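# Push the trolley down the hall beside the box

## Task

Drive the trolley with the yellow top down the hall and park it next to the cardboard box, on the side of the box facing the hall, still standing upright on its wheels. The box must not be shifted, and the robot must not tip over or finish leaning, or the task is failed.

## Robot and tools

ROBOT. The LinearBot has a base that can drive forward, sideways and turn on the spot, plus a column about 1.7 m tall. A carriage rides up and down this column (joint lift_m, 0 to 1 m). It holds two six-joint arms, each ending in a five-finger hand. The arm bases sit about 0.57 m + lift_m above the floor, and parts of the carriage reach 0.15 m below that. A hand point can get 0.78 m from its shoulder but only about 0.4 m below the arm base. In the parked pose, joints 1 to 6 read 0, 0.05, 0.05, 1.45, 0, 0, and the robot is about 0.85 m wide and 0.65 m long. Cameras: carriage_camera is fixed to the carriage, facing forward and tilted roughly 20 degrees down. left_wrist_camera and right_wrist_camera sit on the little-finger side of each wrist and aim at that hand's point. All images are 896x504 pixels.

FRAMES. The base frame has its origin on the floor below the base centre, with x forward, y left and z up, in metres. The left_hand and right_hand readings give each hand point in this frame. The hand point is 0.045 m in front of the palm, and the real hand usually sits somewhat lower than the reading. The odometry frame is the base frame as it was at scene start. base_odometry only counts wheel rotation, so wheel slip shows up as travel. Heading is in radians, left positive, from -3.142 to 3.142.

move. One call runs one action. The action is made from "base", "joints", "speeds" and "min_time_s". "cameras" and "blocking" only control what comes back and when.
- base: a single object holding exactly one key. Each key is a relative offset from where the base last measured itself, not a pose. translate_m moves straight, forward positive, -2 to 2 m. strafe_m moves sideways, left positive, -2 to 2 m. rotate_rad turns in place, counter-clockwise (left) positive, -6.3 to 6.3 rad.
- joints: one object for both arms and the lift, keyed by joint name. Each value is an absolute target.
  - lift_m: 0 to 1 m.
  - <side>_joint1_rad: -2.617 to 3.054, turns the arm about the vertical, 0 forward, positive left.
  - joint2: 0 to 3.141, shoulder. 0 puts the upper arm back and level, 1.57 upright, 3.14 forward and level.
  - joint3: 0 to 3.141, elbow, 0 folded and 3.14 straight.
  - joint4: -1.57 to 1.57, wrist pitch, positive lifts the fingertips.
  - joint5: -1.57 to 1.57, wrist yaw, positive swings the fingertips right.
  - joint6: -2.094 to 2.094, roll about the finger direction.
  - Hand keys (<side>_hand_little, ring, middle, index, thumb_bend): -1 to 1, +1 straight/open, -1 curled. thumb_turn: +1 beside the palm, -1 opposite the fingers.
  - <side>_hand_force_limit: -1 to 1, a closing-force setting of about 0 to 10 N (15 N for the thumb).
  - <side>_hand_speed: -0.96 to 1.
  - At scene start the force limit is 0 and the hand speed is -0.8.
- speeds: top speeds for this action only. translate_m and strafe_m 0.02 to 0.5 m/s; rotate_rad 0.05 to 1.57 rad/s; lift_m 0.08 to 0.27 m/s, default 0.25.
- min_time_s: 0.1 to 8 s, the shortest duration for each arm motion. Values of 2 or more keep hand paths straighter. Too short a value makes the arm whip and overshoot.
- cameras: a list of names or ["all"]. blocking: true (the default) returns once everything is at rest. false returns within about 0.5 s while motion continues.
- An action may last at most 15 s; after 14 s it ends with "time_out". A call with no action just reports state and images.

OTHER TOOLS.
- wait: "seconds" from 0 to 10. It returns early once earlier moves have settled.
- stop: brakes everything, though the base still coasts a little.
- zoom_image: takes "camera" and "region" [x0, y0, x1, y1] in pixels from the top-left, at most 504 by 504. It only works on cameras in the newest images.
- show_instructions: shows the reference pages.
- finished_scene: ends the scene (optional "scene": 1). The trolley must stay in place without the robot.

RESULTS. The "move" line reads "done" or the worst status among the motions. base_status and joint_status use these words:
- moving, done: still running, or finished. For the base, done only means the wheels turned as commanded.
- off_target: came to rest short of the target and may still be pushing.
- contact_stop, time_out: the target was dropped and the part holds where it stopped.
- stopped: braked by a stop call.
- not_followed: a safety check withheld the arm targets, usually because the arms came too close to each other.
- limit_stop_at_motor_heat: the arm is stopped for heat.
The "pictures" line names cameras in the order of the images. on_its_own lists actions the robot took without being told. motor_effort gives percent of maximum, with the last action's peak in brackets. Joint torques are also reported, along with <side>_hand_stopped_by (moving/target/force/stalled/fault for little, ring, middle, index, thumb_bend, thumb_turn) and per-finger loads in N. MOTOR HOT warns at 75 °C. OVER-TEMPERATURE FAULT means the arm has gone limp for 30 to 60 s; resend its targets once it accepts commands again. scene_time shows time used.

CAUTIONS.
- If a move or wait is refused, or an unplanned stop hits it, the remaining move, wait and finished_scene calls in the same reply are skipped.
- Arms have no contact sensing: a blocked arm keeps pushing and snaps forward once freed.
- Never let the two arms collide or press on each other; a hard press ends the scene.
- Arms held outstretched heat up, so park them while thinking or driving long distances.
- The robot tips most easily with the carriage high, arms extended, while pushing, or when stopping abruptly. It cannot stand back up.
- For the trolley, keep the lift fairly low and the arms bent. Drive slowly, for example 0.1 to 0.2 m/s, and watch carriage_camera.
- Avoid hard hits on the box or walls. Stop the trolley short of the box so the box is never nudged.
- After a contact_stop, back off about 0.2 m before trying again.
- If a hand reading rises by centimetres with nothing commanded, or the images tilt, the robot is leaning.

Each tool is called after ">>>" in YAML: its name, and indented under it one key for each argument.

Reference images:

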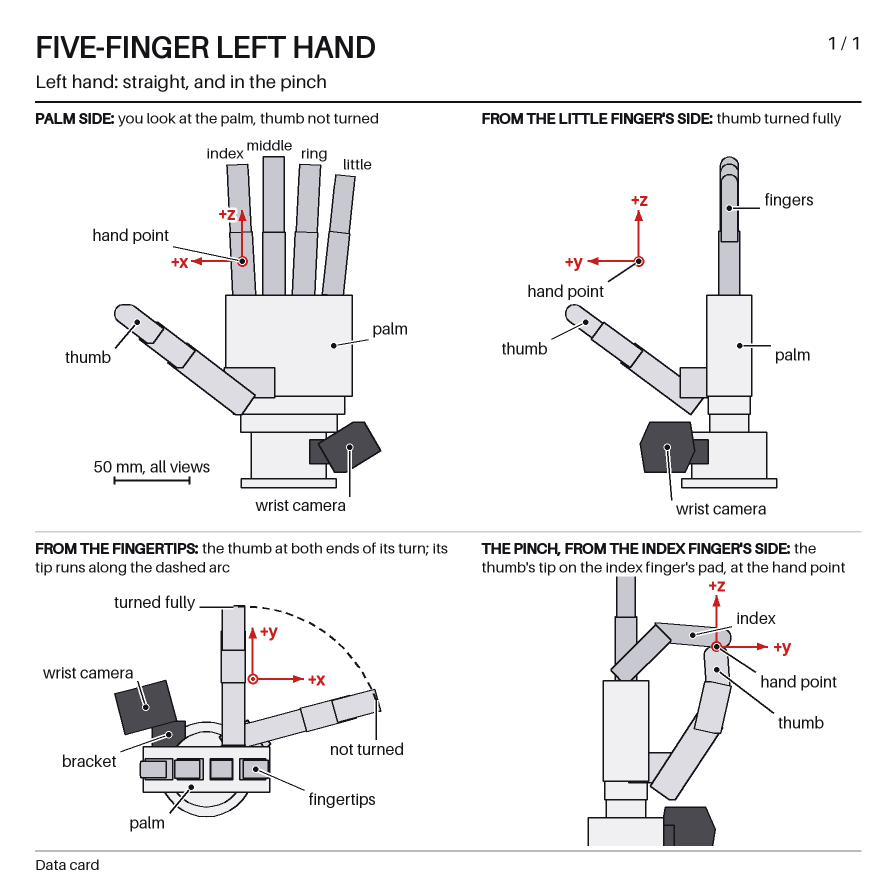

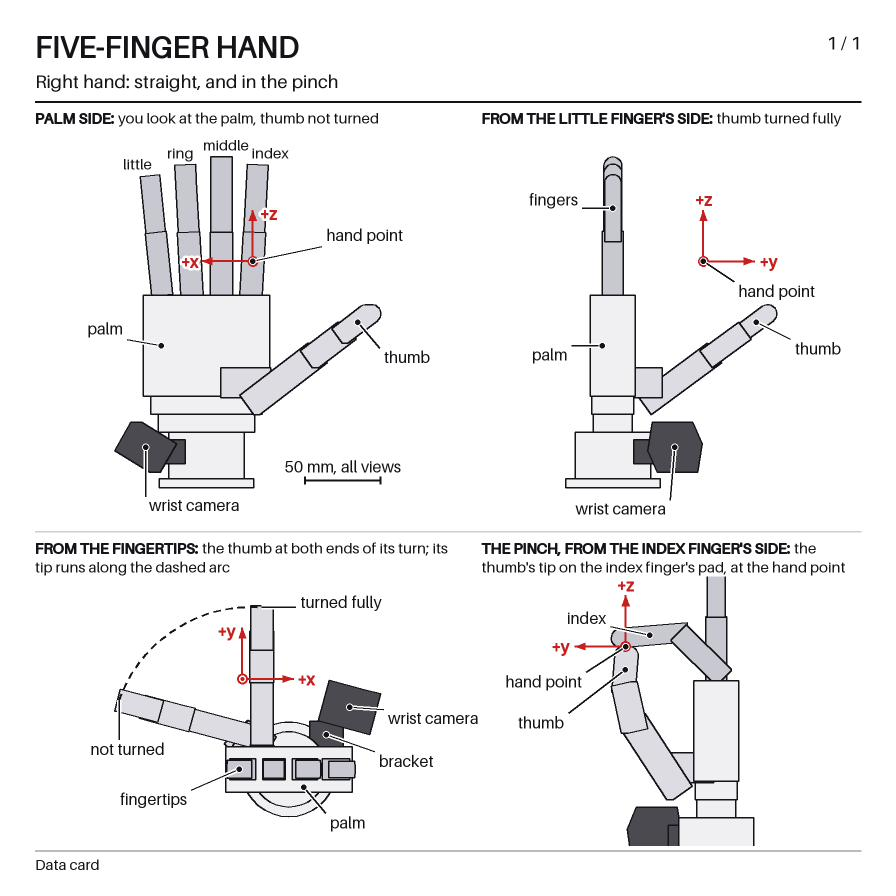

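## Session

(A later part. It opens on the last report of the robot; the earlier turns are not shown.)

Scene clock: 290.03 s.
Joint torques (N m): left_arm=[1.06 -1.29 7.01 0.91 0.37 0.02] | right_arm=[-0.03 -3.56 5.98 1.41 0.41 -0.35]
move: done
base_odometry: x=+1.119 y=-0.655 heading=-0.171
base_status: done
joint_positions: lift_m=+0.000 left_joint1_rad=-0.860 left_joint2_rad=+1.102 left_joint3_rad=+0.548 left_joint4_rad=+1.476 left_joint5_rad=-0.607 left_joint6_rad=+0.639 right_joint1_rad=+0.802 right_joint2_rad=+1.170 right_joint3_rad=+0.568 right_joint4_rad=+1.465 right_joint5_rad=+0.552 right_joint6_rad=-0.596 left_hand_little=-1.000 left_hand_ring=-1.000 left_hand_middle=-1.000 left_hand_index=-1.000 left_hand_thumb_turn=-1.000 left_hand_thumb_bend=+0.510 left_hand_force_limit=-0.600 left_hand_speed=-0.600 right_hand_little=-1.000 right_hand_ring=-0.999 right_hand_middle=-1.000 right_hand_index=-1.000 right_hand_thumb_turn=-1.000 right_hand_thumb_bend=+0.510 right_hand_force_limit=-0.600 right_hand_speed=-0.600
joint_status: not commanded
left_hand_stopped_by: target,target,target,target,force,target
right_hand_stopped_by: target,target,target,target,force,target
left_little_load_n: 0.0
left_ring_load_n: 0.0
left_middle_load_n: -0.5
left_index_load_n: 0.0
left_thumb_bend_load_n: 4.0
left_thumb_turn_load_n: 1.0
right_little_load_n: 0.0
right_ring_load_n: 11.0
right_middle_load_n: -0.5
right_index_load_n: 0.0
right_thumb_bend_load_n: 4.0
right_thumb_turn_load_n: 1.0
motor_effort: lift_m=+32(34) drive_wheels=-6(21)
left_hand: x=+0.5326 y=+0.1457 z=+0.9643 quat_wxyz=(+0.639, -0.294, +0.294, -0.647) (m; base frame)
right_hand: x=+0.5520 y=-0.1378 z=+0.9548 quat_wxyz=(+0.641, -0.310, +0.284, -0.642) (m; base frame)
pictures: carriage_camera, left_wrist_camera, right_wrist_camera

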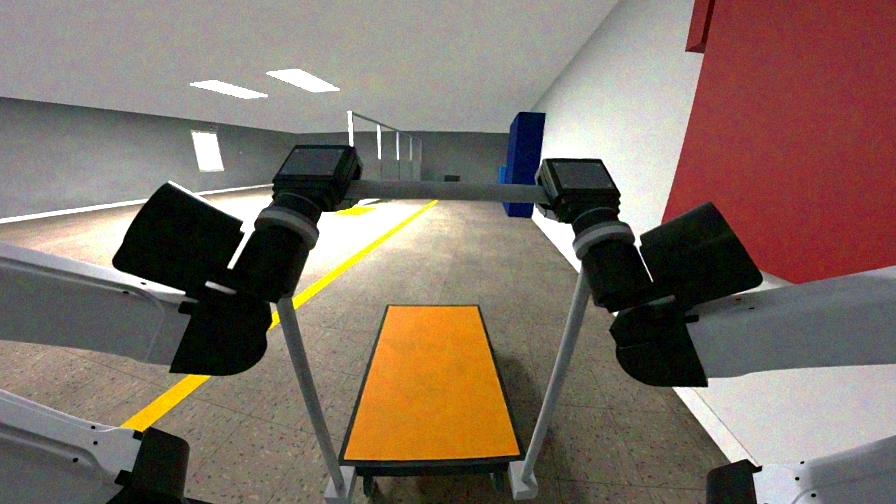

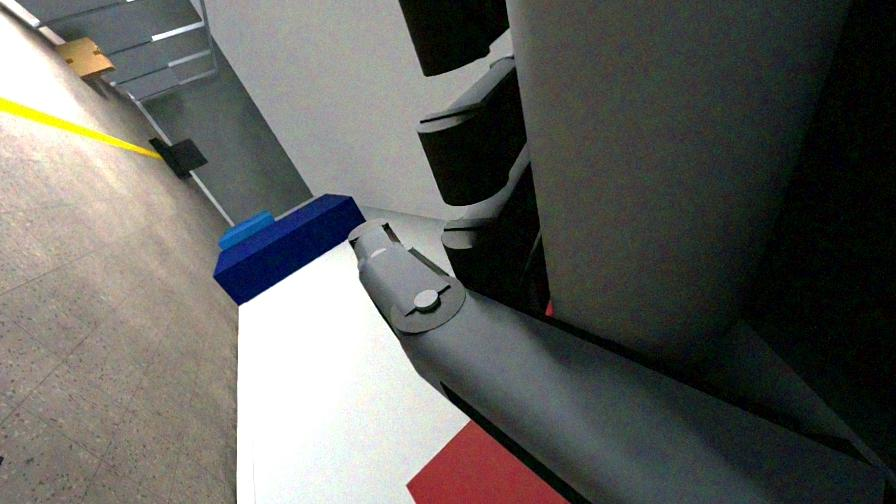

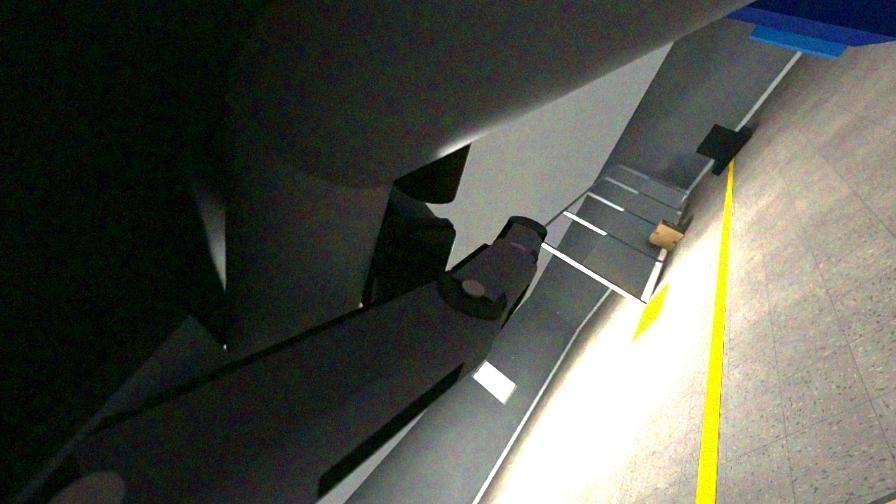

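>>> move:
  base: {"strafe_m": 0.05}
  speeds: {"strafe_m": 0.1}
  joints: {"right_joint1_rad": 0.825, "right_joint2_rad": 1.14, "right_joint3_rad": 0.545, "right_joint4_rad": 1.465}
  cameras: ["carriage_camera"]

>>> move:
  base: {"rotate_rad": 0.09}
  speeds: {"rotate_rad": 0.1}
  cameras: ["carriage_camera"]

>>> move:
  base: {"translate_m": 0.4}
  speeds: {"translate_m": 0.2}
  cameras: ["all"]

Scene clock: 305.13 s.
Joint torques (N m): left_arm=[0.87 -1.2 6.99 1.1 0.29 0.04] | right_arm=[0.57 -3.92 5.01 1.23 -0.32 -0.07]
move: done
base_odometry: x=+1.128 y=-0.606 heading=-0.172
base_status: done
joint_positions: lift_m=+0.000 left_joint1_rad=-0.860 left_joint2_rad=+1.102 left_joint3_rad=+0.548 left_joint4_rad=+1.462 left_joint5_rad=-0.596 left_joint6_rad=+0.636 right_joint1_rad=+0.820 right_joint2_rad=+1.147 right_joint3_rad=+0.560 right_joint4_rad=+1.471 right_joint5_rad=+0.610 right_joint6_rad=-0.621 left_hand_little=-1.000 left_hand_ring=-1.000 left_hand_middle=-1.000 left_hand_index=-1.000 left_hand_thumb_turn=-1.000 left_hand_thumb_bend=+0.510 left_hand_force_limit=-0.600 left_hand_speed=-0.600 right_hand_little=-1.000 right_hand_ring=-1.000 right_hand_middle=-1.000 right_hand_index=-1.000 right_hand_thumb_turn=-1.000 right_hand_thumb_bend=+0.510 right_hand_force_limit=-0.600 right_hand_speed=-0.600
joint_status: all done
left_hand_stopped_by: target,target,target,target,force,target
right_hand_stopped_by: target,target,target,target,force,target
left_little_load_n: 0.0
left_ring_load_n: 0.0
left_middle_load_n: -0.5
left_index_load_n: 0.0
left_thumb_bend_load_n: 4.0
left_thumb_turn_load_n: 1.0
right_little_load_n: 2.5
right_ring_load_n: 0.0
right_middle_load_n: -0.5
right_index_load_n: 0.0
right_thumb_bend_load_n: 4.0
right_thumb_turn_load_n: 1.5
motor_effort: lift_m=+33(34) drive_wheels=-4(9)
left_hand: x=+0.5331 y=+0.1425 z=+0.9628 quat_wxyz=(+0.638, -0.289, +0.301, -0.647) (m; base frame)
right_hand: x=+0.5481 y=-0.1479 z=+0.9546 quat_wxyz=(+0.631, -0.302, +0.303, -0.647) (m; base frame)
pictures: carriage_camera

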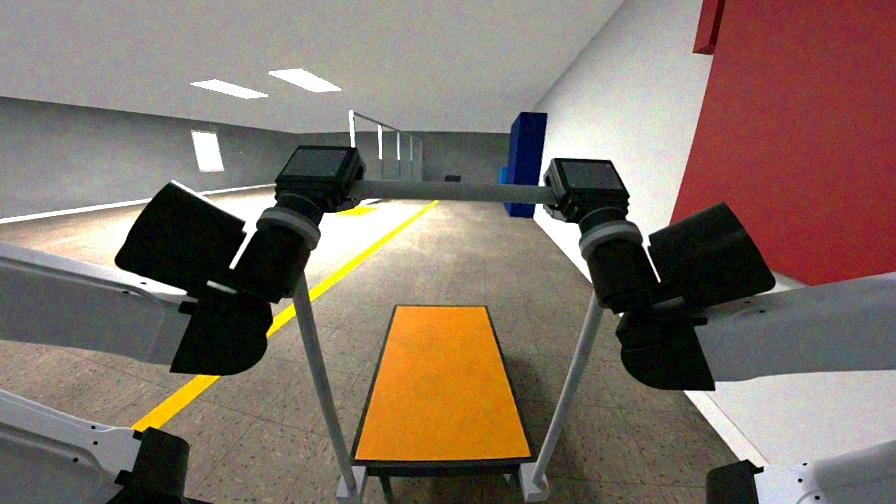

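Scene clock: 306.47 s.
Joint torques (N m): left_arm=[0.59 -2.96 6.46 1.66 0.09 0.27] | right_arm=[-0.34 -2.58 5.9 0.8 -0.28 -0.06]
move: done
base_odometry: x=+1.128 y=-0.606 heading=-0.082
base_status: done
joint_positions: lift_m=+0.000 left_joint1_rad=-0.857 left_joint2_rad=+1.118 left_joint3_rad=+0.555 left_joint4_rad=+1.428 left_joint5_rad=-0.576 left_joint6_rad=+0.613 right_joint1_rad=+0.830 right_joint2_rad=+1.136 right_joint3_rad=+0.549 right_joint4_rad=+1.500 right_joint5_rad=+0.609 right_joint6_rad=-0.622 left_hand_little=-1.000 left_hand_ring=-1.000 left_hand_middle=-1.000 left_hand_index=-1.000 left_hand_thumb_turn=-1.000 left_hand_thumb_bend=+0.510 left_hand_force_limit=-0.600 left_hand_speed=-0.600 right_hand_little=-1.000 right_hand_ring=-1.000 right_hand_middle=-1.000 right_hand_index=-1.000 right_hand_thumb_turn=-1.000 right_hand_thumb_bend=+0.510 right_hand_force_limit=-0.600 right_hand_speed=-0.600
joint_status: not commanded
left_hand_stopped_by: target,target,target,target,force,target
right_hand_stopped_by: target,target,target,target,force,target
left_little_load_n: 0.0
left_ring_load_n: 0.0
left_middle_load_n: 3.0
left_index_load_n: 0.5
left_thumb_bend_load_n: 4.5
left_thumb_turn_load_n: 2.5
right_little_load_n: 0.0
right_ring_load_n: 0.0
right_middle_load_n: -1.0
right_index_load_n: 0.0
right_thumb_bend_load_n: 4.0
right_thumb_turn_load_n: 1.5
motor_effort: lift_m=+32(34) drive_wheels=+3(9)
left_hand: x=+0.5376 y=+0.1323 z=+0.9563 quat_wxyz=(+0.632, -0.283, +0.318, -0.648) (m; base frame)
right_hand: x=+0.5417 y=-0.1496 z=+0.9593 quat_wxyz=(+0.640, -0.290, +0.301, -0.644) (m; base frame)
pictures: carriage_camera

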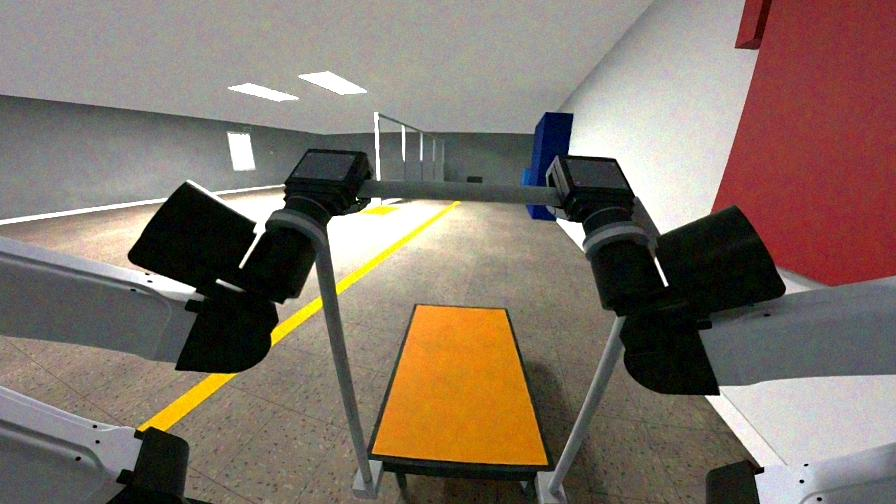

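Scene clock: 309.57 s.
Joint torques (N m): left_arm=[-0.03 -2.99 6.49 1.29 0.45 0.19] | right_arm=[-0.31 -2.35 6.34 1.16 -0.23 -0.02]
move: done
base_odometry: x=+1.527 y=-0.638 heading=-0.082
base_status: done
joint_positions: lift_m=+0.000 left_joint1_rad=-0.849 left_joint2_rad=+1.118 left_joint3_rad=+0.555 left_joint4_rad=+1.448 left_joint5_rad=-0.612 left_joint6_rad=+0.623 right_joint1_rad=+0.830 right_joint2_rad=+1.132 right_joint3_rad=+0.545 right_joint4_rad=+1.477 right_joint5_rad=+0.604 right_joint6_rad=-0.625 left_hand_little=-1.000 left_hand_ring=-1.000 left_hand_middle=-1.000 left_hand_index=-1.000 left_hand_thumb_turn=-1.000 left_hand_thumb_bend=+0.510 left_hand_force_limit=-0.600 left_hand_speed=-0.600 right_hand_little=-1.000 right_hand_ring=-1.000 right_hand_middle=-1.000 right_hand_index=-1.000 right_hand_thumb_turn=-1.000 right_hand_thumb_bend=+0.510 right_hand_force_limit=-0.600 right_hand_speed=-0.600
joint_status: not commanded
left_hand_stopped_by: target,target,target,target,force,target
right_hand_stopped_by: target,target,target,target,force,target
left_little_load_n: 0.0
left_ring_load_n: 0.5
left_middle_load_n: -0.5
left_index_load_n: 0.0
left_thumb_bend_load_n: 4.0
left_thumb_turn_load_n: 1.0
right_little_load_n: 0.0
right_ring_load_n: 0.0
right_middle_load_n: -1.0
right_index_load_n: 0.0
right_thumb_bend_load_n: 4.0
right_thumb_turn_load_n: 1.5
motor_effort: lift_m=+33(34) drive_wheels=-6(14)
left_hand: x=+0.5399 y=+0.1429 z=+0.9568 quat_wxyz=(+0.639, -0.299, +0.306, -0.639) (m; base frame)
right_hand: x=+0.5432 y=-0.1475 z=+0.9546 quat_wxyz=(+0.635, -0.302, +0.298, -0.645) (m; base frame)
pictures: carriage_camera, left_wrist_camera, right_wrist_camera

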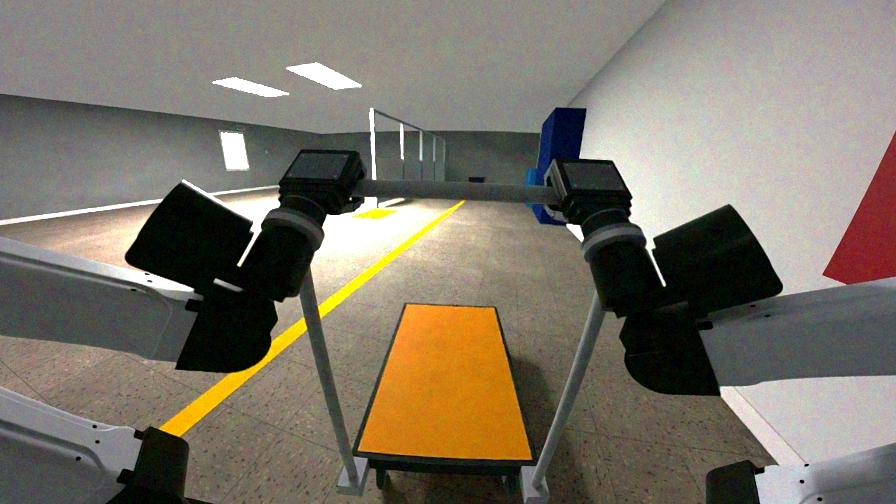

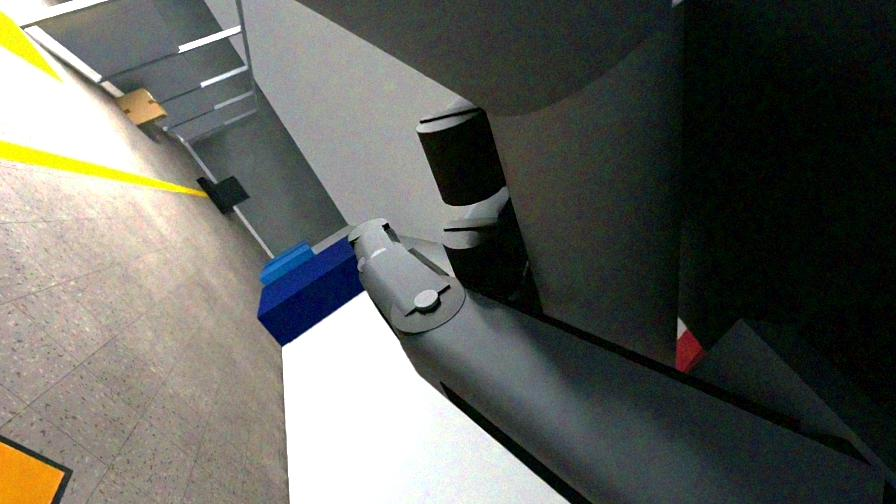

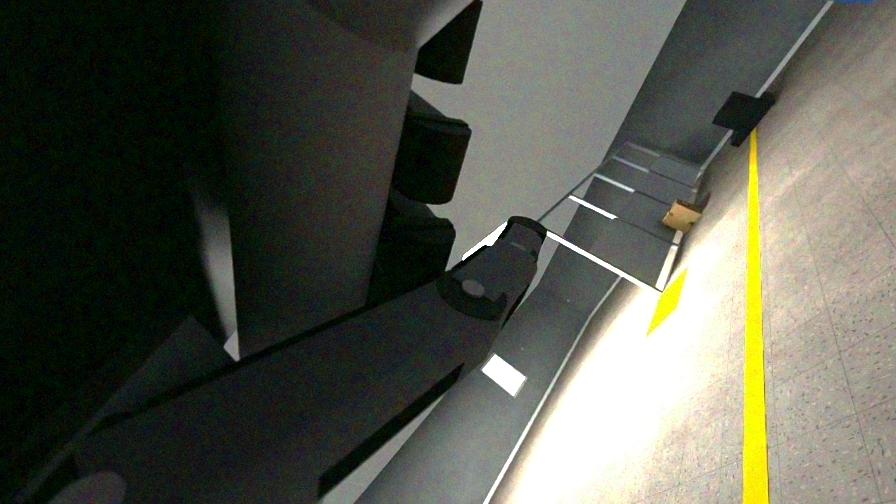

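>>> zoom_image:
  camera: "carriage_camera"
  region: [340, 100, 600, 260]

Scaled by 1.938 from the camera's 896x504 image, which has a finer 1280x720 frame.

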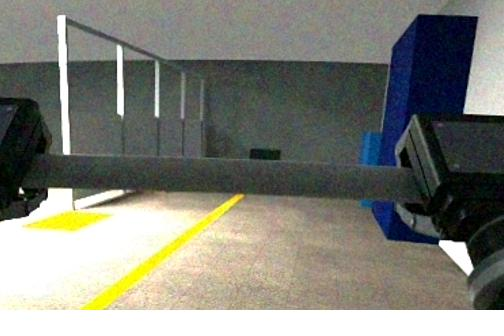

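>>> move:
  base: {"translate_m": 1.0}
  speeds: {"translate_m": 0.25}
  cameras: ["carriage_camera"]

>>> move:
  base: {"translate_m": 0.6}
  speeds: {"translate_m": 0.25}
  cameras: ["all"]

Scene clock: 324.70 s.
Joint torques (N m): left_arm=[0.84 -1.51 7.05 0.93 0.48 -0.09] | right_arm=[-0.21 -3.64 5.76 1.44 0.29 -0.3]
move: done
base_odometry: x=+2.524 y=-0.719 heading=-0.081
base_status: done
joint_positions: lift_m=+0.000 left_joint1_rad=-0.858 left_joint2_rad=+1.104 left_joint3_rad=+0.549 left_joint4_rad=+1.474 left_joint5_rad=-0.614 left_joint6_rad=+0.644 right_joint1_rad=+0.828 right_joint2_rad=+1.144 right_joint3_rad=+0.552 right_joint4_rad=+1.458 right_joint5_rad=+0.563 right_joint6_rad=-0.601 left_hand_little=-1.000 left_hand_ring=-1.000 left_hand_middle=-1.000 left_hand_index=-1.000 left_hand_thumb_turn=-1.000 left_hand_thumb_bend=+0.510 left_hand_force_limit=-0.600 left_hand_speed=-0.600 right_hand_little=-1.000 right_hand_ring=-1.000 right_hand_middle=-1.000 right_hand_index=-1.000 right_hand_thumb_turn=-1.000 right_hand_thumb_bend=+0.510 right_hand_force_limit=-0.600 right_hand_speed=-0.600
joint_status: not commanded
left_hand_stopped_by: target,target,target,target,force,target
right_hand_stopped_by: target,target,target,target,force,target
left_little_load_n: 0.0
left_ring_load_n: 0.0
left_middle_load_n: -0.5
left_index_load_n: 0.0
left_thumb_bend_load_n: 4.0
left_thumb_turn_load_n: 1.0
right_little_load_n: 0.0
right_ring_load_n: 0.0
right_middle_load_n: 5.0
right_index_load_n: 0.0
right_thumb_bend_load_n: 4.0
right_thumb_turn_load_n: 2.5
motor_effort: lift_m=+33(34) drive_wheels=-6(17)
left_hand: x=+0.5341 y=+0.1473 z=+0.9629 quat_wxyz=(+0.642, -0.297, +0.295, -0.642) (m; base frame)
right_hand: x=+0.5440 y=-0.1359 z=+0.9541 quat_wxyz=(+0.646, -0.312, +0.284, -0.636) (m; base frame)
pictures: carriage_camera

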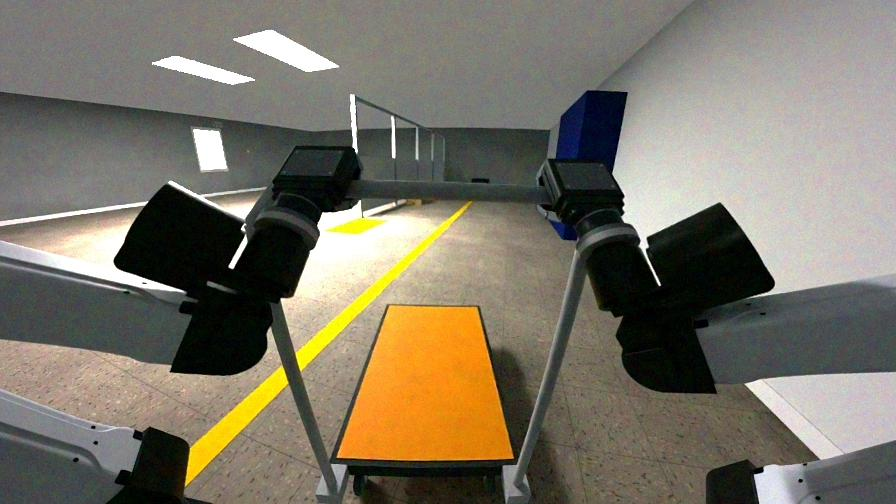

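Scene clock: 328.40 s.
Joint torques (N m): left_arm=[0.98 -1.22 7.05 0.93 0.5 -0.05] | right_arm=[-0.13 -3.63 5.74 1.5 0.22 -0.28]
move: done
base_odometry: x=+3.122 y=-0.768 heading=-0.081
base_status: done
joint_positions: lift_m=+0.000 left_joint1_rad=-0.860 left_joint2_rad=+1.103 left_joint3_rad=+0.547 left_joint4_rad=+1.474 left_joint5_rad=-0.614 left_joint6_rad=+0.644 right_joint1_rad=+0.828 right_joint2_rad=+1.144 right_joint3_rad=+0.552 right_joint4_rad=+1.460 right_joint5_rad=+0.565 right_joint6_rad=-0.601 left_hand_little=-1.000 left_hand_ring=-1.000 left_hand_middle=-1.000 left_hand_index=-1.000 left_hand_thumb_turn=-1.000 left_hand_thumb_bend=+0.510 left_hand_force_limit=-0.600 left_hand_speed=-0.600 right_hand_little=-1.000 right_hand_ring=-1.000 right_hand_middle=-1.000 right_hand_index=-1.000 right_hand_thumb_turn=-1.000 right_hand_thumb_bend=+0.510 right_hand_force_limit=-0.600 right_hand_speed=-0.600
joint_status: not commanded
left_hand_stopped_by: target,target,target,target,force,target
right_hand_stopped_by: target,target,target,target,force,target
left_little_load_n: 0.0
left_ring_load_n: 0.0
left_middle_load_n: -0.5
left_index_load_n: 0.0
left_thumb_bend_load_n: 4.0
left_thumb_turn_load_n: 1.0
right_little_load_n: 0.0
right_ring_load_n: 0.0
right_middle_load_n: 4.0
right_index_load_n: 0.0
right_thumb_bend_load_n: 4.5
right_thumb_turn_load_n: 2.5
motor_effort: lift_m=+32(34) drive_wheels=-6(13)
left_hand: x=+0.5335 y=+0.1470 z=+0.9628 quat_wxyz=(+0.641, -0.296, +0.295, -0.643) (m; base frame)
right_hand: x=+0.5440 y=-0.1363 z=+0.9542 quat_wxyz=(+0.646, -0.311, +0.285, -0.636) (m; base frame)
pictures: carriage_camera, left_wrist_camera, right_wrist_camera

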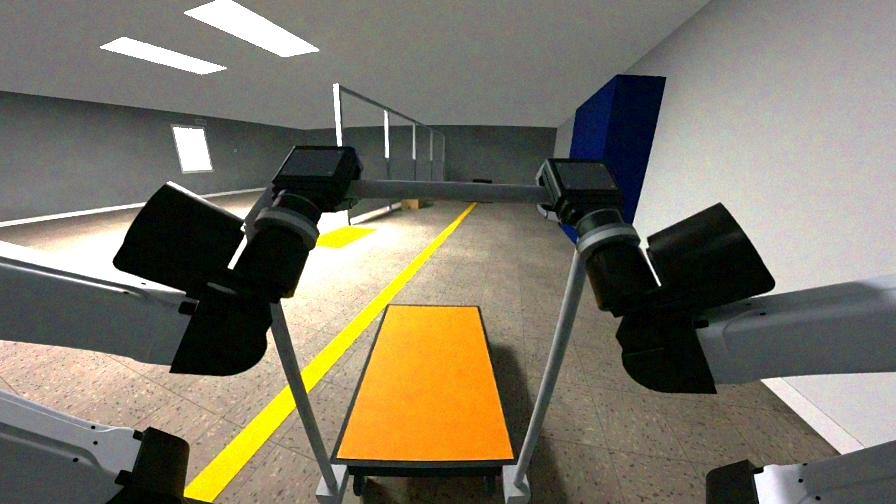

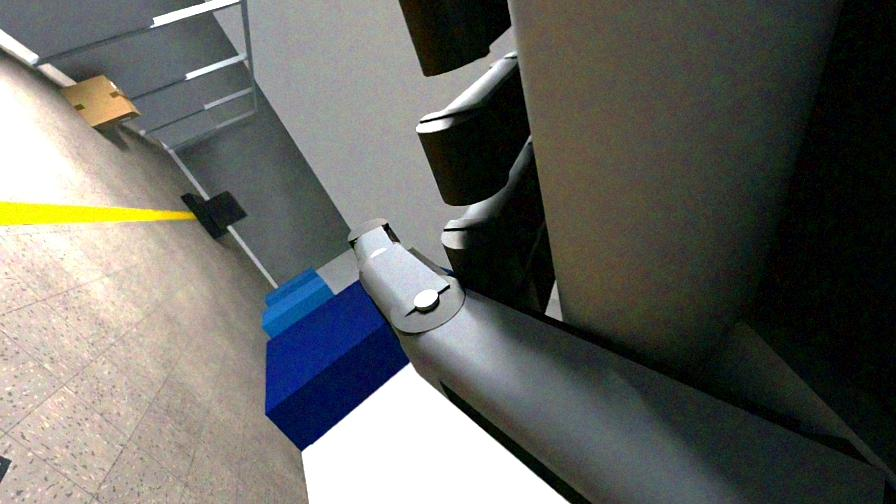

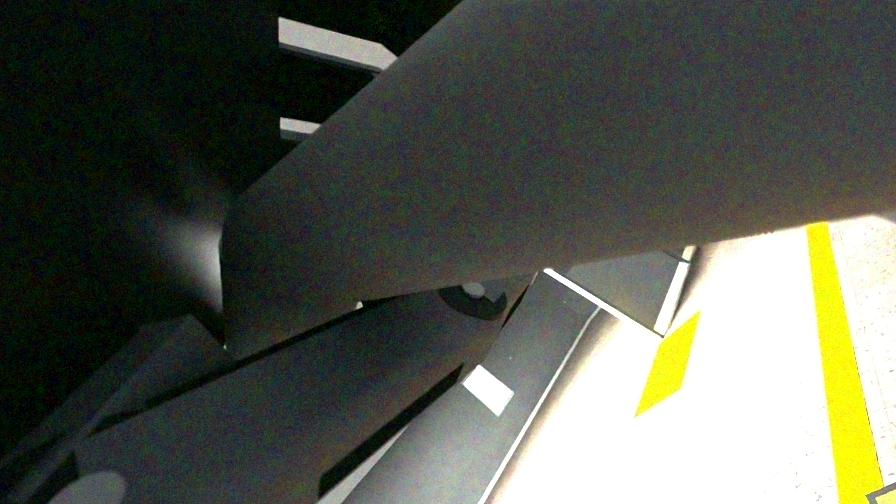

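>>> zoom_image:
  camera: "carriage_camera"
  region: [320, 150, 520, 260]

Scaled by 2.520 from the camera's 896x504 image, which has a finer 1280x720 frame.

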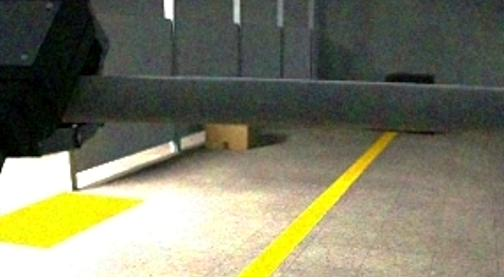

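>>> move:
  base: {"rotate_rad": 0.03}
  speeds: {"rotate_rad": 0.1}
  cameras: []

>>> move:
  base: {"translate_m": 1.8}
  speeds: {"translate_m": 0.3}
  cameras: ["carriage_camera", "left_wrist_camera"]

>>> zoom_image:
  camera: "carriage_camera"
  region: [300, 150, 520, 270]

Scene clock: 343.73 s.
Joint torques (N m): left_arm=[0.68 -1.31 7.15 1.06 0.42 0] | right_arm=[-0.2 -3.51 5.64 1.06 -0.06 -0.11]
move: done
base_odometry: x=+3.122 y=-0.768 heading=-0.052
base_status: done
joint_positions: lift_m=+0.000 left_joint1_rad=-0.857 left_joint2_rad=+1.103 left_joint3_rad=+0.547 left_joint4_rad=+1.466 left_joint5_rad=-0.612 left_joint6_rad=+0.641 right_joint1_rad=+0.828 right_joint2_rad=+1.144 right_joint3_rad=+0.552 right_joint4_rad=+1.486 right_joint5_rad=+0.592 right_joint6_rad=-0.618 left_hand_little=-1.000 left_hand_ring=-1.000 left_hand_middle=-1.000 left_hand_index=-1.000 left_hand_thumb_turn=-1.000 left_hand_thumb_bend=+0.510 left_hand_force_limit=-0.600 left_hand_speed=-0.600 right_hand_little=-1.000 right_hand_ring=-1.000 right_hand_middle=-1.000 right_hand_index=-1.000 right_hand_thumb_turn=-1.000 right_hand_thumb_bend=+0.510 right_hand_force_limit=-0.600 right_hand_speed=-0.600
joint_status: not commanded
left_hand_stopped_by: target,target,target,target,force,target
right_hand_stopped_by: target,target,target,target,force,target
left_little_load_n: 0.0
left_ring_load_n: 0.0
left_middle_load_n: -0.5
left_index_load_n: 0.0
left_thumb_bend_load_n: 4.0
left_thumb_turn_load_n: 1.0
right_little_load_n: 0.0
right_ring_load_n: 0.0
right_middle_load_n: -1.0
right_index_load_n: 0.0
right_thumb_bend_load_n: 4.0
right_thumb_turn_load_n: 1.5
motor_effort: lift_m=+33(34) drive_wheels=-9(9)
left_hand: x=+0.5346 y=+0.1467 z=+0.9615 quat_wxyz=(+0.642, -0.296, +0.298, -0.642) (m; base frame)
right_hand: x=+0.5438 y=-0.1442 z=+0.9566 quat_wxyz=(+0.640, -0.300, +0.294, -0.643) (m; base frame)
pictures: none
No camera images: "cameras" was empty.

Scene clock: 351.23 s.
Joint torques (N m): left_arm=[0.34 -1.7 7.15 1.21 0.41 0.01] | right_arm=[-0.06 -3.07 5.71 1.3 -0.21 -0.04]
move: done
base_odometry: x=+4.919 y=-0.859 heading=-0.051
base_status: done
joint_positions: lift_m=+0.000 left_joint1_rad=-0.854 left_joint2_rad=+1.106 left_joint3_rad=+0.547 left_joint4_rad=+1.456 left_joint5_rad=-0.607 left_joint6_rad=+0.637 right_joint1_rad=+0.827 right_joint2_rad=+1.139 right_joint3_rad=+0.552 right_joint4_rad=+1.467 right_joint5_rad=+0.607 right_joint6_rad=-0.624 left_hand_little=-1.000 left_hand_ring=-1.000 left_hand_middle=-1.000 left_hand_index=-1.000 left_hand_thumb_turn=-1.000 left_hand_thumb_bend=+0.510 left_hand_force_limit=-0.600 left_hand_speed=-0.600 right_hand_little=-1.000 right_hand_ring=-1.000 right_hand_middle=-1.000 right_hand_index=-1.000 right_hand_thumb_turn=-1.000 right_hand_thumb_bend=+0.510 right_hand_force_limit=-0.600 right_hand_speed=-0.600
joint_status: not commanded
left_hand_stopped_by: target,target,target,target,force,target
right_hand_stopped_by: target,target,target,target,force,target
left_little_load_n: 0.0
left_ring_load_n: 0.0
left_middle_load_n: -0.5
left_index_load_n: 0.0
left_thumb_bend_load_n: 4.0
left_thumb_turn_load_n: 1.5
right_little_load_n: 0.0
right_ring_load_n: 1.0
right_middle_load_n: -0.5
right_index_load_n: 0.0
right_thumb_bend_load_n: 4.0
right_thumb_turn_load_n: 1.5
motor_effort: lift_m=+33(34) drive_wheels=-8(18)
left_hand: x=+0.5362 y=+0.1445 z=+0.9591 quat_wxyz=(+0.641, -0.294, +0.304, -0.640) (m; base frame)
right_hand: x=+0.5458 y=-0.1464 z=+0.9530 quat_wxyz=(+0.632, -0.306, +0.300, -0.646) (m; base frame)
pictures: carriage_camera, left_wrist_camera

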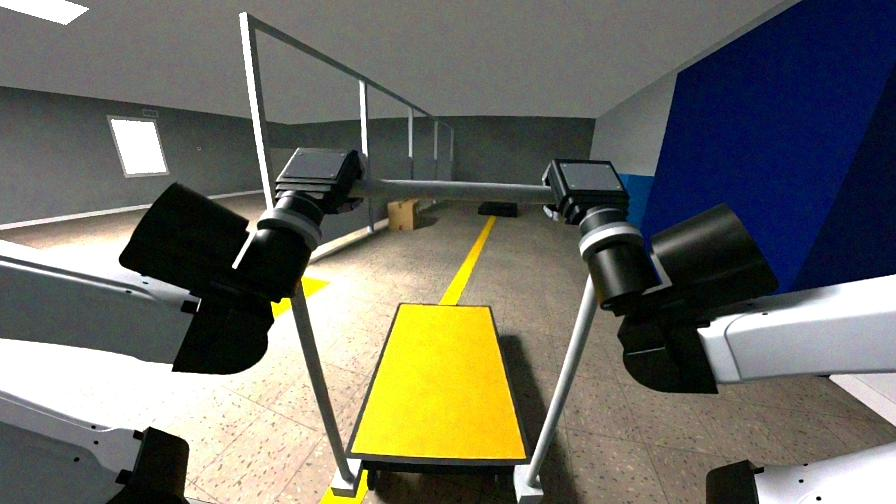

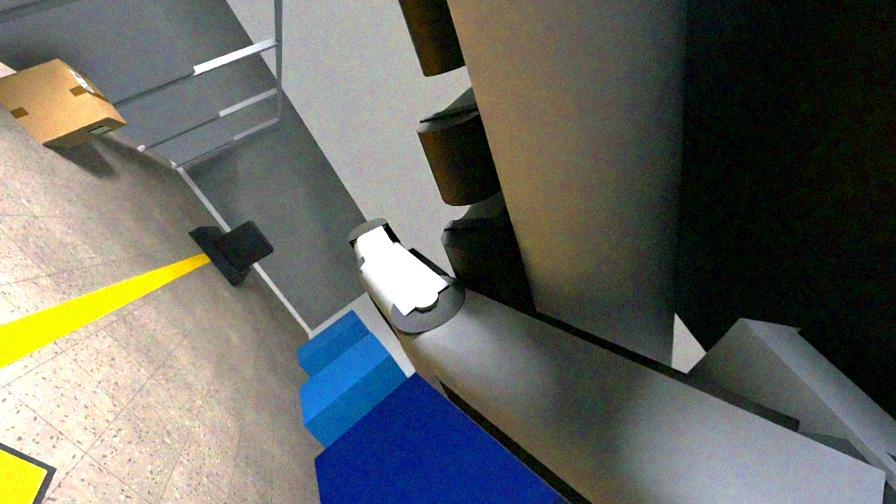

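Scaled by 2.291 from the camera's 896x504 image, which has a finer 1280x720 frame.

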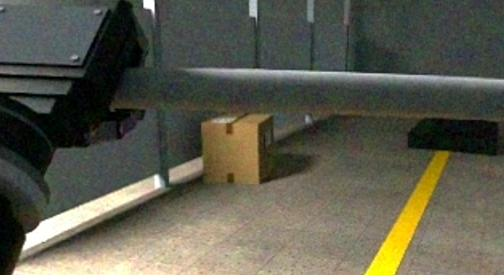

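>>> move:
  base: {"translate_m": 1.6}
  speeds: {"translate_m": 0.3}
  cameras: ["all"]

>>> zoom_image:
  camera: "carriage_camera"
  region: [250, 150, 520, 330]

Scene clock: 369.73 s.
Joint torques (N m): left_arm=[0.28 -1.99 7.09 1.31 0.36 0.06] | right_arm=[-0.34 -2.39 6.02 1.24 -0.23 -0.03]
move: done
base_odometry: x=+6.518 y=-0.939 heading=-0.050
base_status: done
joint_positions: lift_m=+0.000 left_joint1_rad=-0.853 left_joint2_rad=+1.109 left_joint3_rad=+0.547 left_joint4_rad=+1.449 left_joint5_rad=-0.604 left_joint6_rad=+0.634 right_joint1_rad=+0.830 right_joint2_rad=+1.132 right_joint3_rad=+0.547 right_joint4_rad=+1.477 right_joint5_rad=+0.605 right_joint6_rad=-0.625 left_hand_little=-1.000 left_hand_ring=-1.000 left_hand_middle=-1.000 left_hand_index=-1.000 left_hand_thumb_turn=-1.000 left_hand_thumb_bend=+0.510 left_hand_force_limit=-0.600 left_hand_speed=-0.600 right_hand_little=-1.000 right_hand_ring=-1.000 right_hand_middle=-1.000 right_hand_index=-1.000 right_hand_thumb_turn=-1.000 right_hand_thumb_bend=+0.510 right_hand_force_limit=-0.600 right_hand_speed=-0.600
joint_status: not commanded
left_hand_stopped_by: target,target,target,target,force,target
right_hand_stopped_by: target,target,target,target,force,target
left_little_load_n: 0.0
left_ring_load_n: 1.0
left_middle_load_n: -0.5
left_index_load_n: 0.0
left_thumb_bend_load_n: 4.0
left_thumb_turn_load_n: 1.5
right_little_load_n: 0.0
right_ring_load_n: 0.0
right_middle_load_n: -0.5
right_index_load_n: 0.0
right_thumb_bend_load_n: 4.5
right_thumb_turn_load_n: 1.5
motor_effort: lift_m=+33(35) drive_wheels=-7(19)
left_hand: x=+0.5372 y=+0.1429 z=+0.9570 quat_wxyz=(+0.640, -0.293, +0.308, -0.639) (m; base frame)
right_hand: x=+0.5431 y=-0.1475 z=+0.9551 quat_wxyz=(+0.636, -0.301, +0.299, -0.645) (m; base frame)
pictures: carriage_camera, left_wrist_camera, right_wrist_camera

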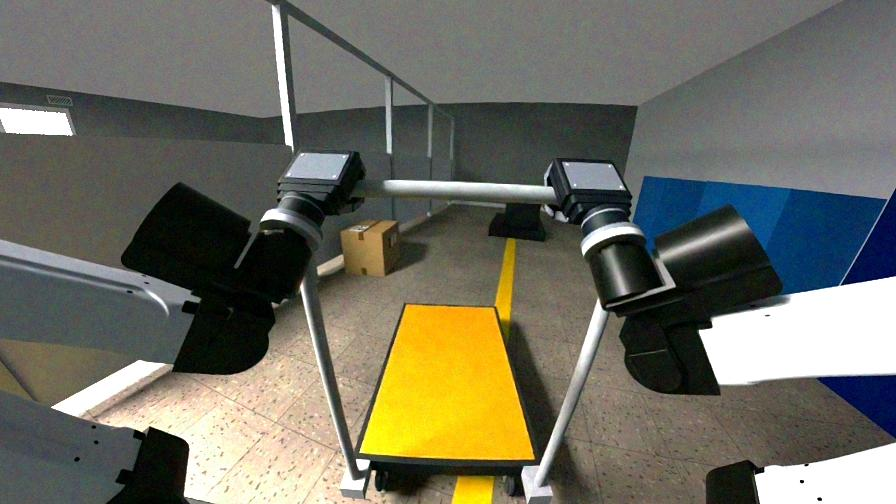

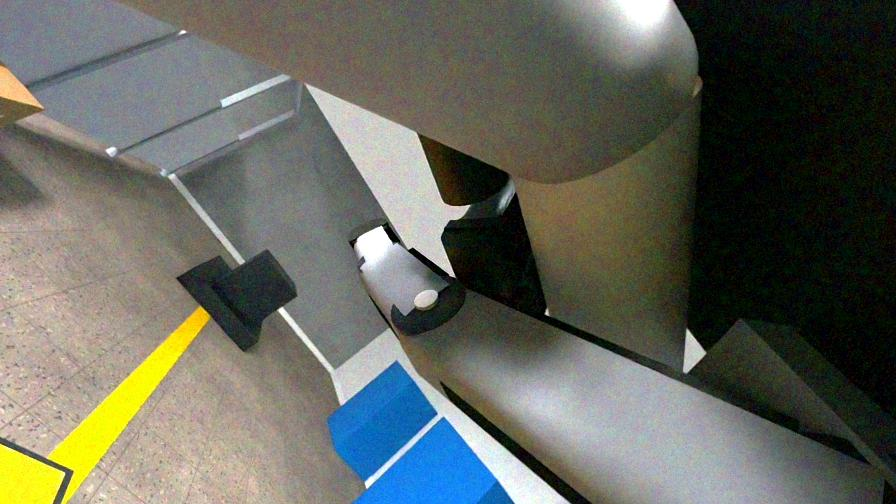

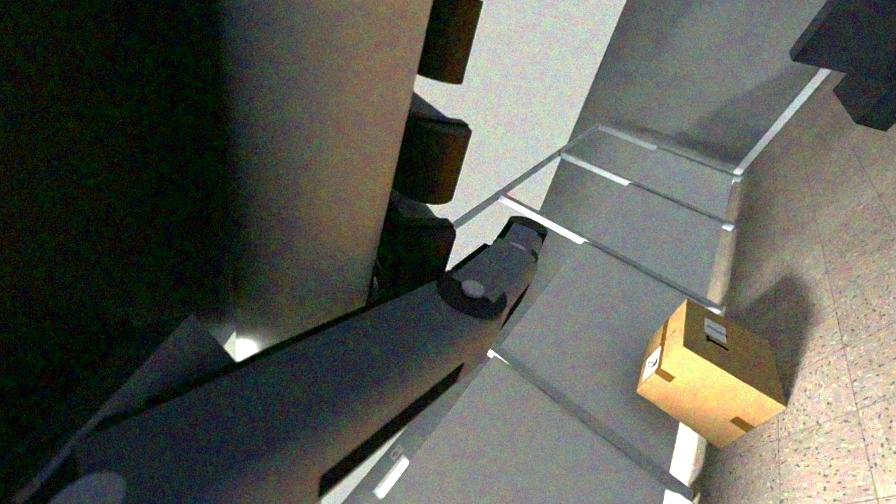

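Scaled by 1.867 from the camera's 896x504 image, which has a finer 1280x720 frame.

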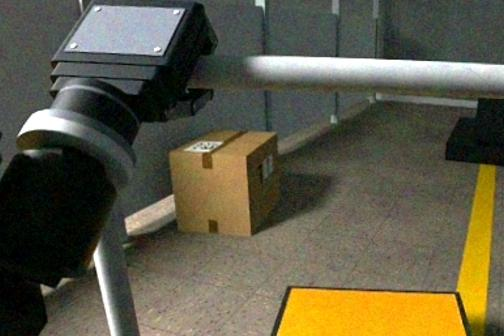

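>>> move:
  base: {"rotate_rad": 0.03}
  speeds: {"rotate_rad": 0.1}
  cameras: []

>>> move:
  base: {"translate_m": 0.8}
  speeds: {"translate_m": 0.2}
  cameras: ["carriage_camera", "right_wrist_camera"]

Scene clock: 379.10 s.
Joint torques (N m): left_arm=[0.21 -2.63 7.2 1.63 0.08 0.27] | right_arm=[-0.35 -2.26 6.13 0.99 -0.19 -0.03]
move: done
base_odometry: x=+6.518 y=-0.939 heading=-0.021
base_status: done
joint_positions: lift_m=+0.000 left_joint1_rad=-0.853 left_joint2_rad=+1.115 left_joint3_rad=+0.547 left_joint4_rad=+1.431 left_joint5_rad=-0.576 left_joint6_rad=+0.614 right_joint1_rad=+0.830 right_joint2_rad=+1.132 right_joint3_rad=+0.547 right_joint4_rad=+1.488 right_joint5_rad=+0.600 right_joint6_rad=-0.625 left_hand_little=-1.000 left_hand_ring=-0.999 left_hand_middle=-1.000 left_hand_index=-1.000 left_hand_thumb_turn=-1.000 left_hand_thumb_bend=+0.510 left_hand_force_limit=-0.600 left_hand_speed=-0.600 right_hand_little=-1.000 right_hand_ring=-1.000 right_hand_middle=-1.000 right_hand_index=-1.000 right_hand_thumb_turn=-1.000 right_hand_thumb_bend=+0.510 right_hand_force_limit=-0.600 right_hand_speed=-0.600
joint_status: not commanded
left_hand_stopped_by: target,target,target,target,force,target
right_hand_stopped_by: target,target,target,target,force,target
left_little_load_n: 0.0
left_ring_load_n: 3.0
left_middle_load_n: -0.5
left_index_load_n: 0.0
left_thumb_bend_load_n: 4.0
left_thumb_turn_load_n: 1.0
right_little_load_n: 0.0
right_ring_load_n: 0.0
right_middle_load_n: -0.5
right_index_load_n: 0.0
right_thumb_bend_load_n: 4.0
right_thumb_turn_load_n: 1.5
motor_effort: lift_m=+33(34) drive_wheels=-8(11)
left_hand: x=+0.5375 y=+0.1340 z=+0.9546 quat_wxyz=(+0.633, -0.283, +0.318, -0.647) (m; base frame)
right_hand: x=+0.5418 y=-0.1479 z=+0.9577 quat_wxyz=(+0.639, -0.297, +0.297, -0.645) (m; base frame)
pictures: none
No camera images: "cameras" was empty.

Scene clock: 384.20 s.
Joint torques (N m): left_arm=[0.16 -2.51 6.78 1.49 0.22 0.19] | right_arm=[-0.83 -1.81 6.39 0.78 -0.17 0.05]
move: done
base_odometry: x=+7.317 y=-0.955 heading=-0.020
base_status: done
joint_positions: lift_m=+0.000 left_joint1_rad=-0.849 left_joint2_rad=+1.115 left_joint3_rad=+0.552 left_joint4_rad=+1.437 left_joint5_rad=-0.591 left_joint6_rad=+0.620 right_joint1_rad=+0.834 right_joint2_rad=+1.131 right_joint3_rad=+0.543 right_joint4_rad=+1.503 right_joint5_rad=+0.598 right_joint6_rad=-0.631 left_hand_little=-1.000 left_hand_ring=-0.999 left_hand_middle=-1.000 left_hand_index=-1.000 left_hand_thumb_turn=-1.000 left_hand_thumb_bend=+0.510 left_hand_force_limit=-0.600 left_hand_speed=-0.600 right_hand_little=-1.000 right_hand_ring=-1.000 right_hand_middle=-1.000 right_hand_index=-1.000 right_hand_thumb_turn=-1.000 right_hand_thumb_bend=+0.510 right_hand_force_limit=-0.600 right_hand_speed=-0.600
joint_status: not commanded
left_hand_stopped_by: target,target,target,target,force,target
right_hand_stopped_by: target,target,target,target,force,target
left_little_load_n: 0.0
left_ring_load_n: 7.5
left_middle_load_n: -0.5
left_index_load_n: 0.0
left_thumb_bend_load_n: 4.0
left_thumb_turn_load_n: 1.0
right_little_load_n: 0.0
right_ring_load_n: 0.0
right_middle_load_n: -0.5
right_index_load_n: 0.0
right_thumb_bend_load_n: 4.0
right_thumb_turn_load_n: 1.0
motor_effort: lift_m=+33(34) drive_wheels=-7(17)
left_hand: x=+0.5387 y=+0.1389 z=+0.9566 quat_wxyz=(+0.637, -0.290, +0.312, -0.643) (m; base frame)
right_hand: x=+0.5394 y=-0.1482 z=+0.9597 quat_wxyz=(+0.642, -0.292, +0.295, -0.645) (m; base frame)
pictures: carriage_camera, right_wrist_camera

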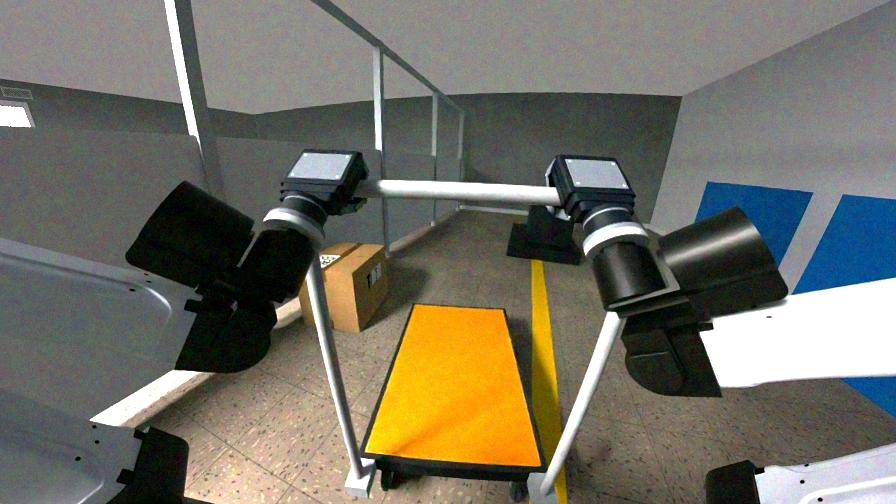

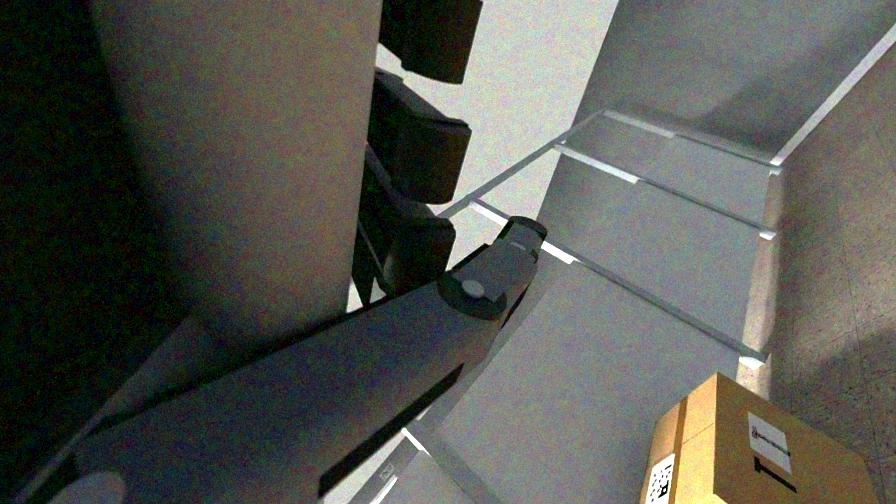

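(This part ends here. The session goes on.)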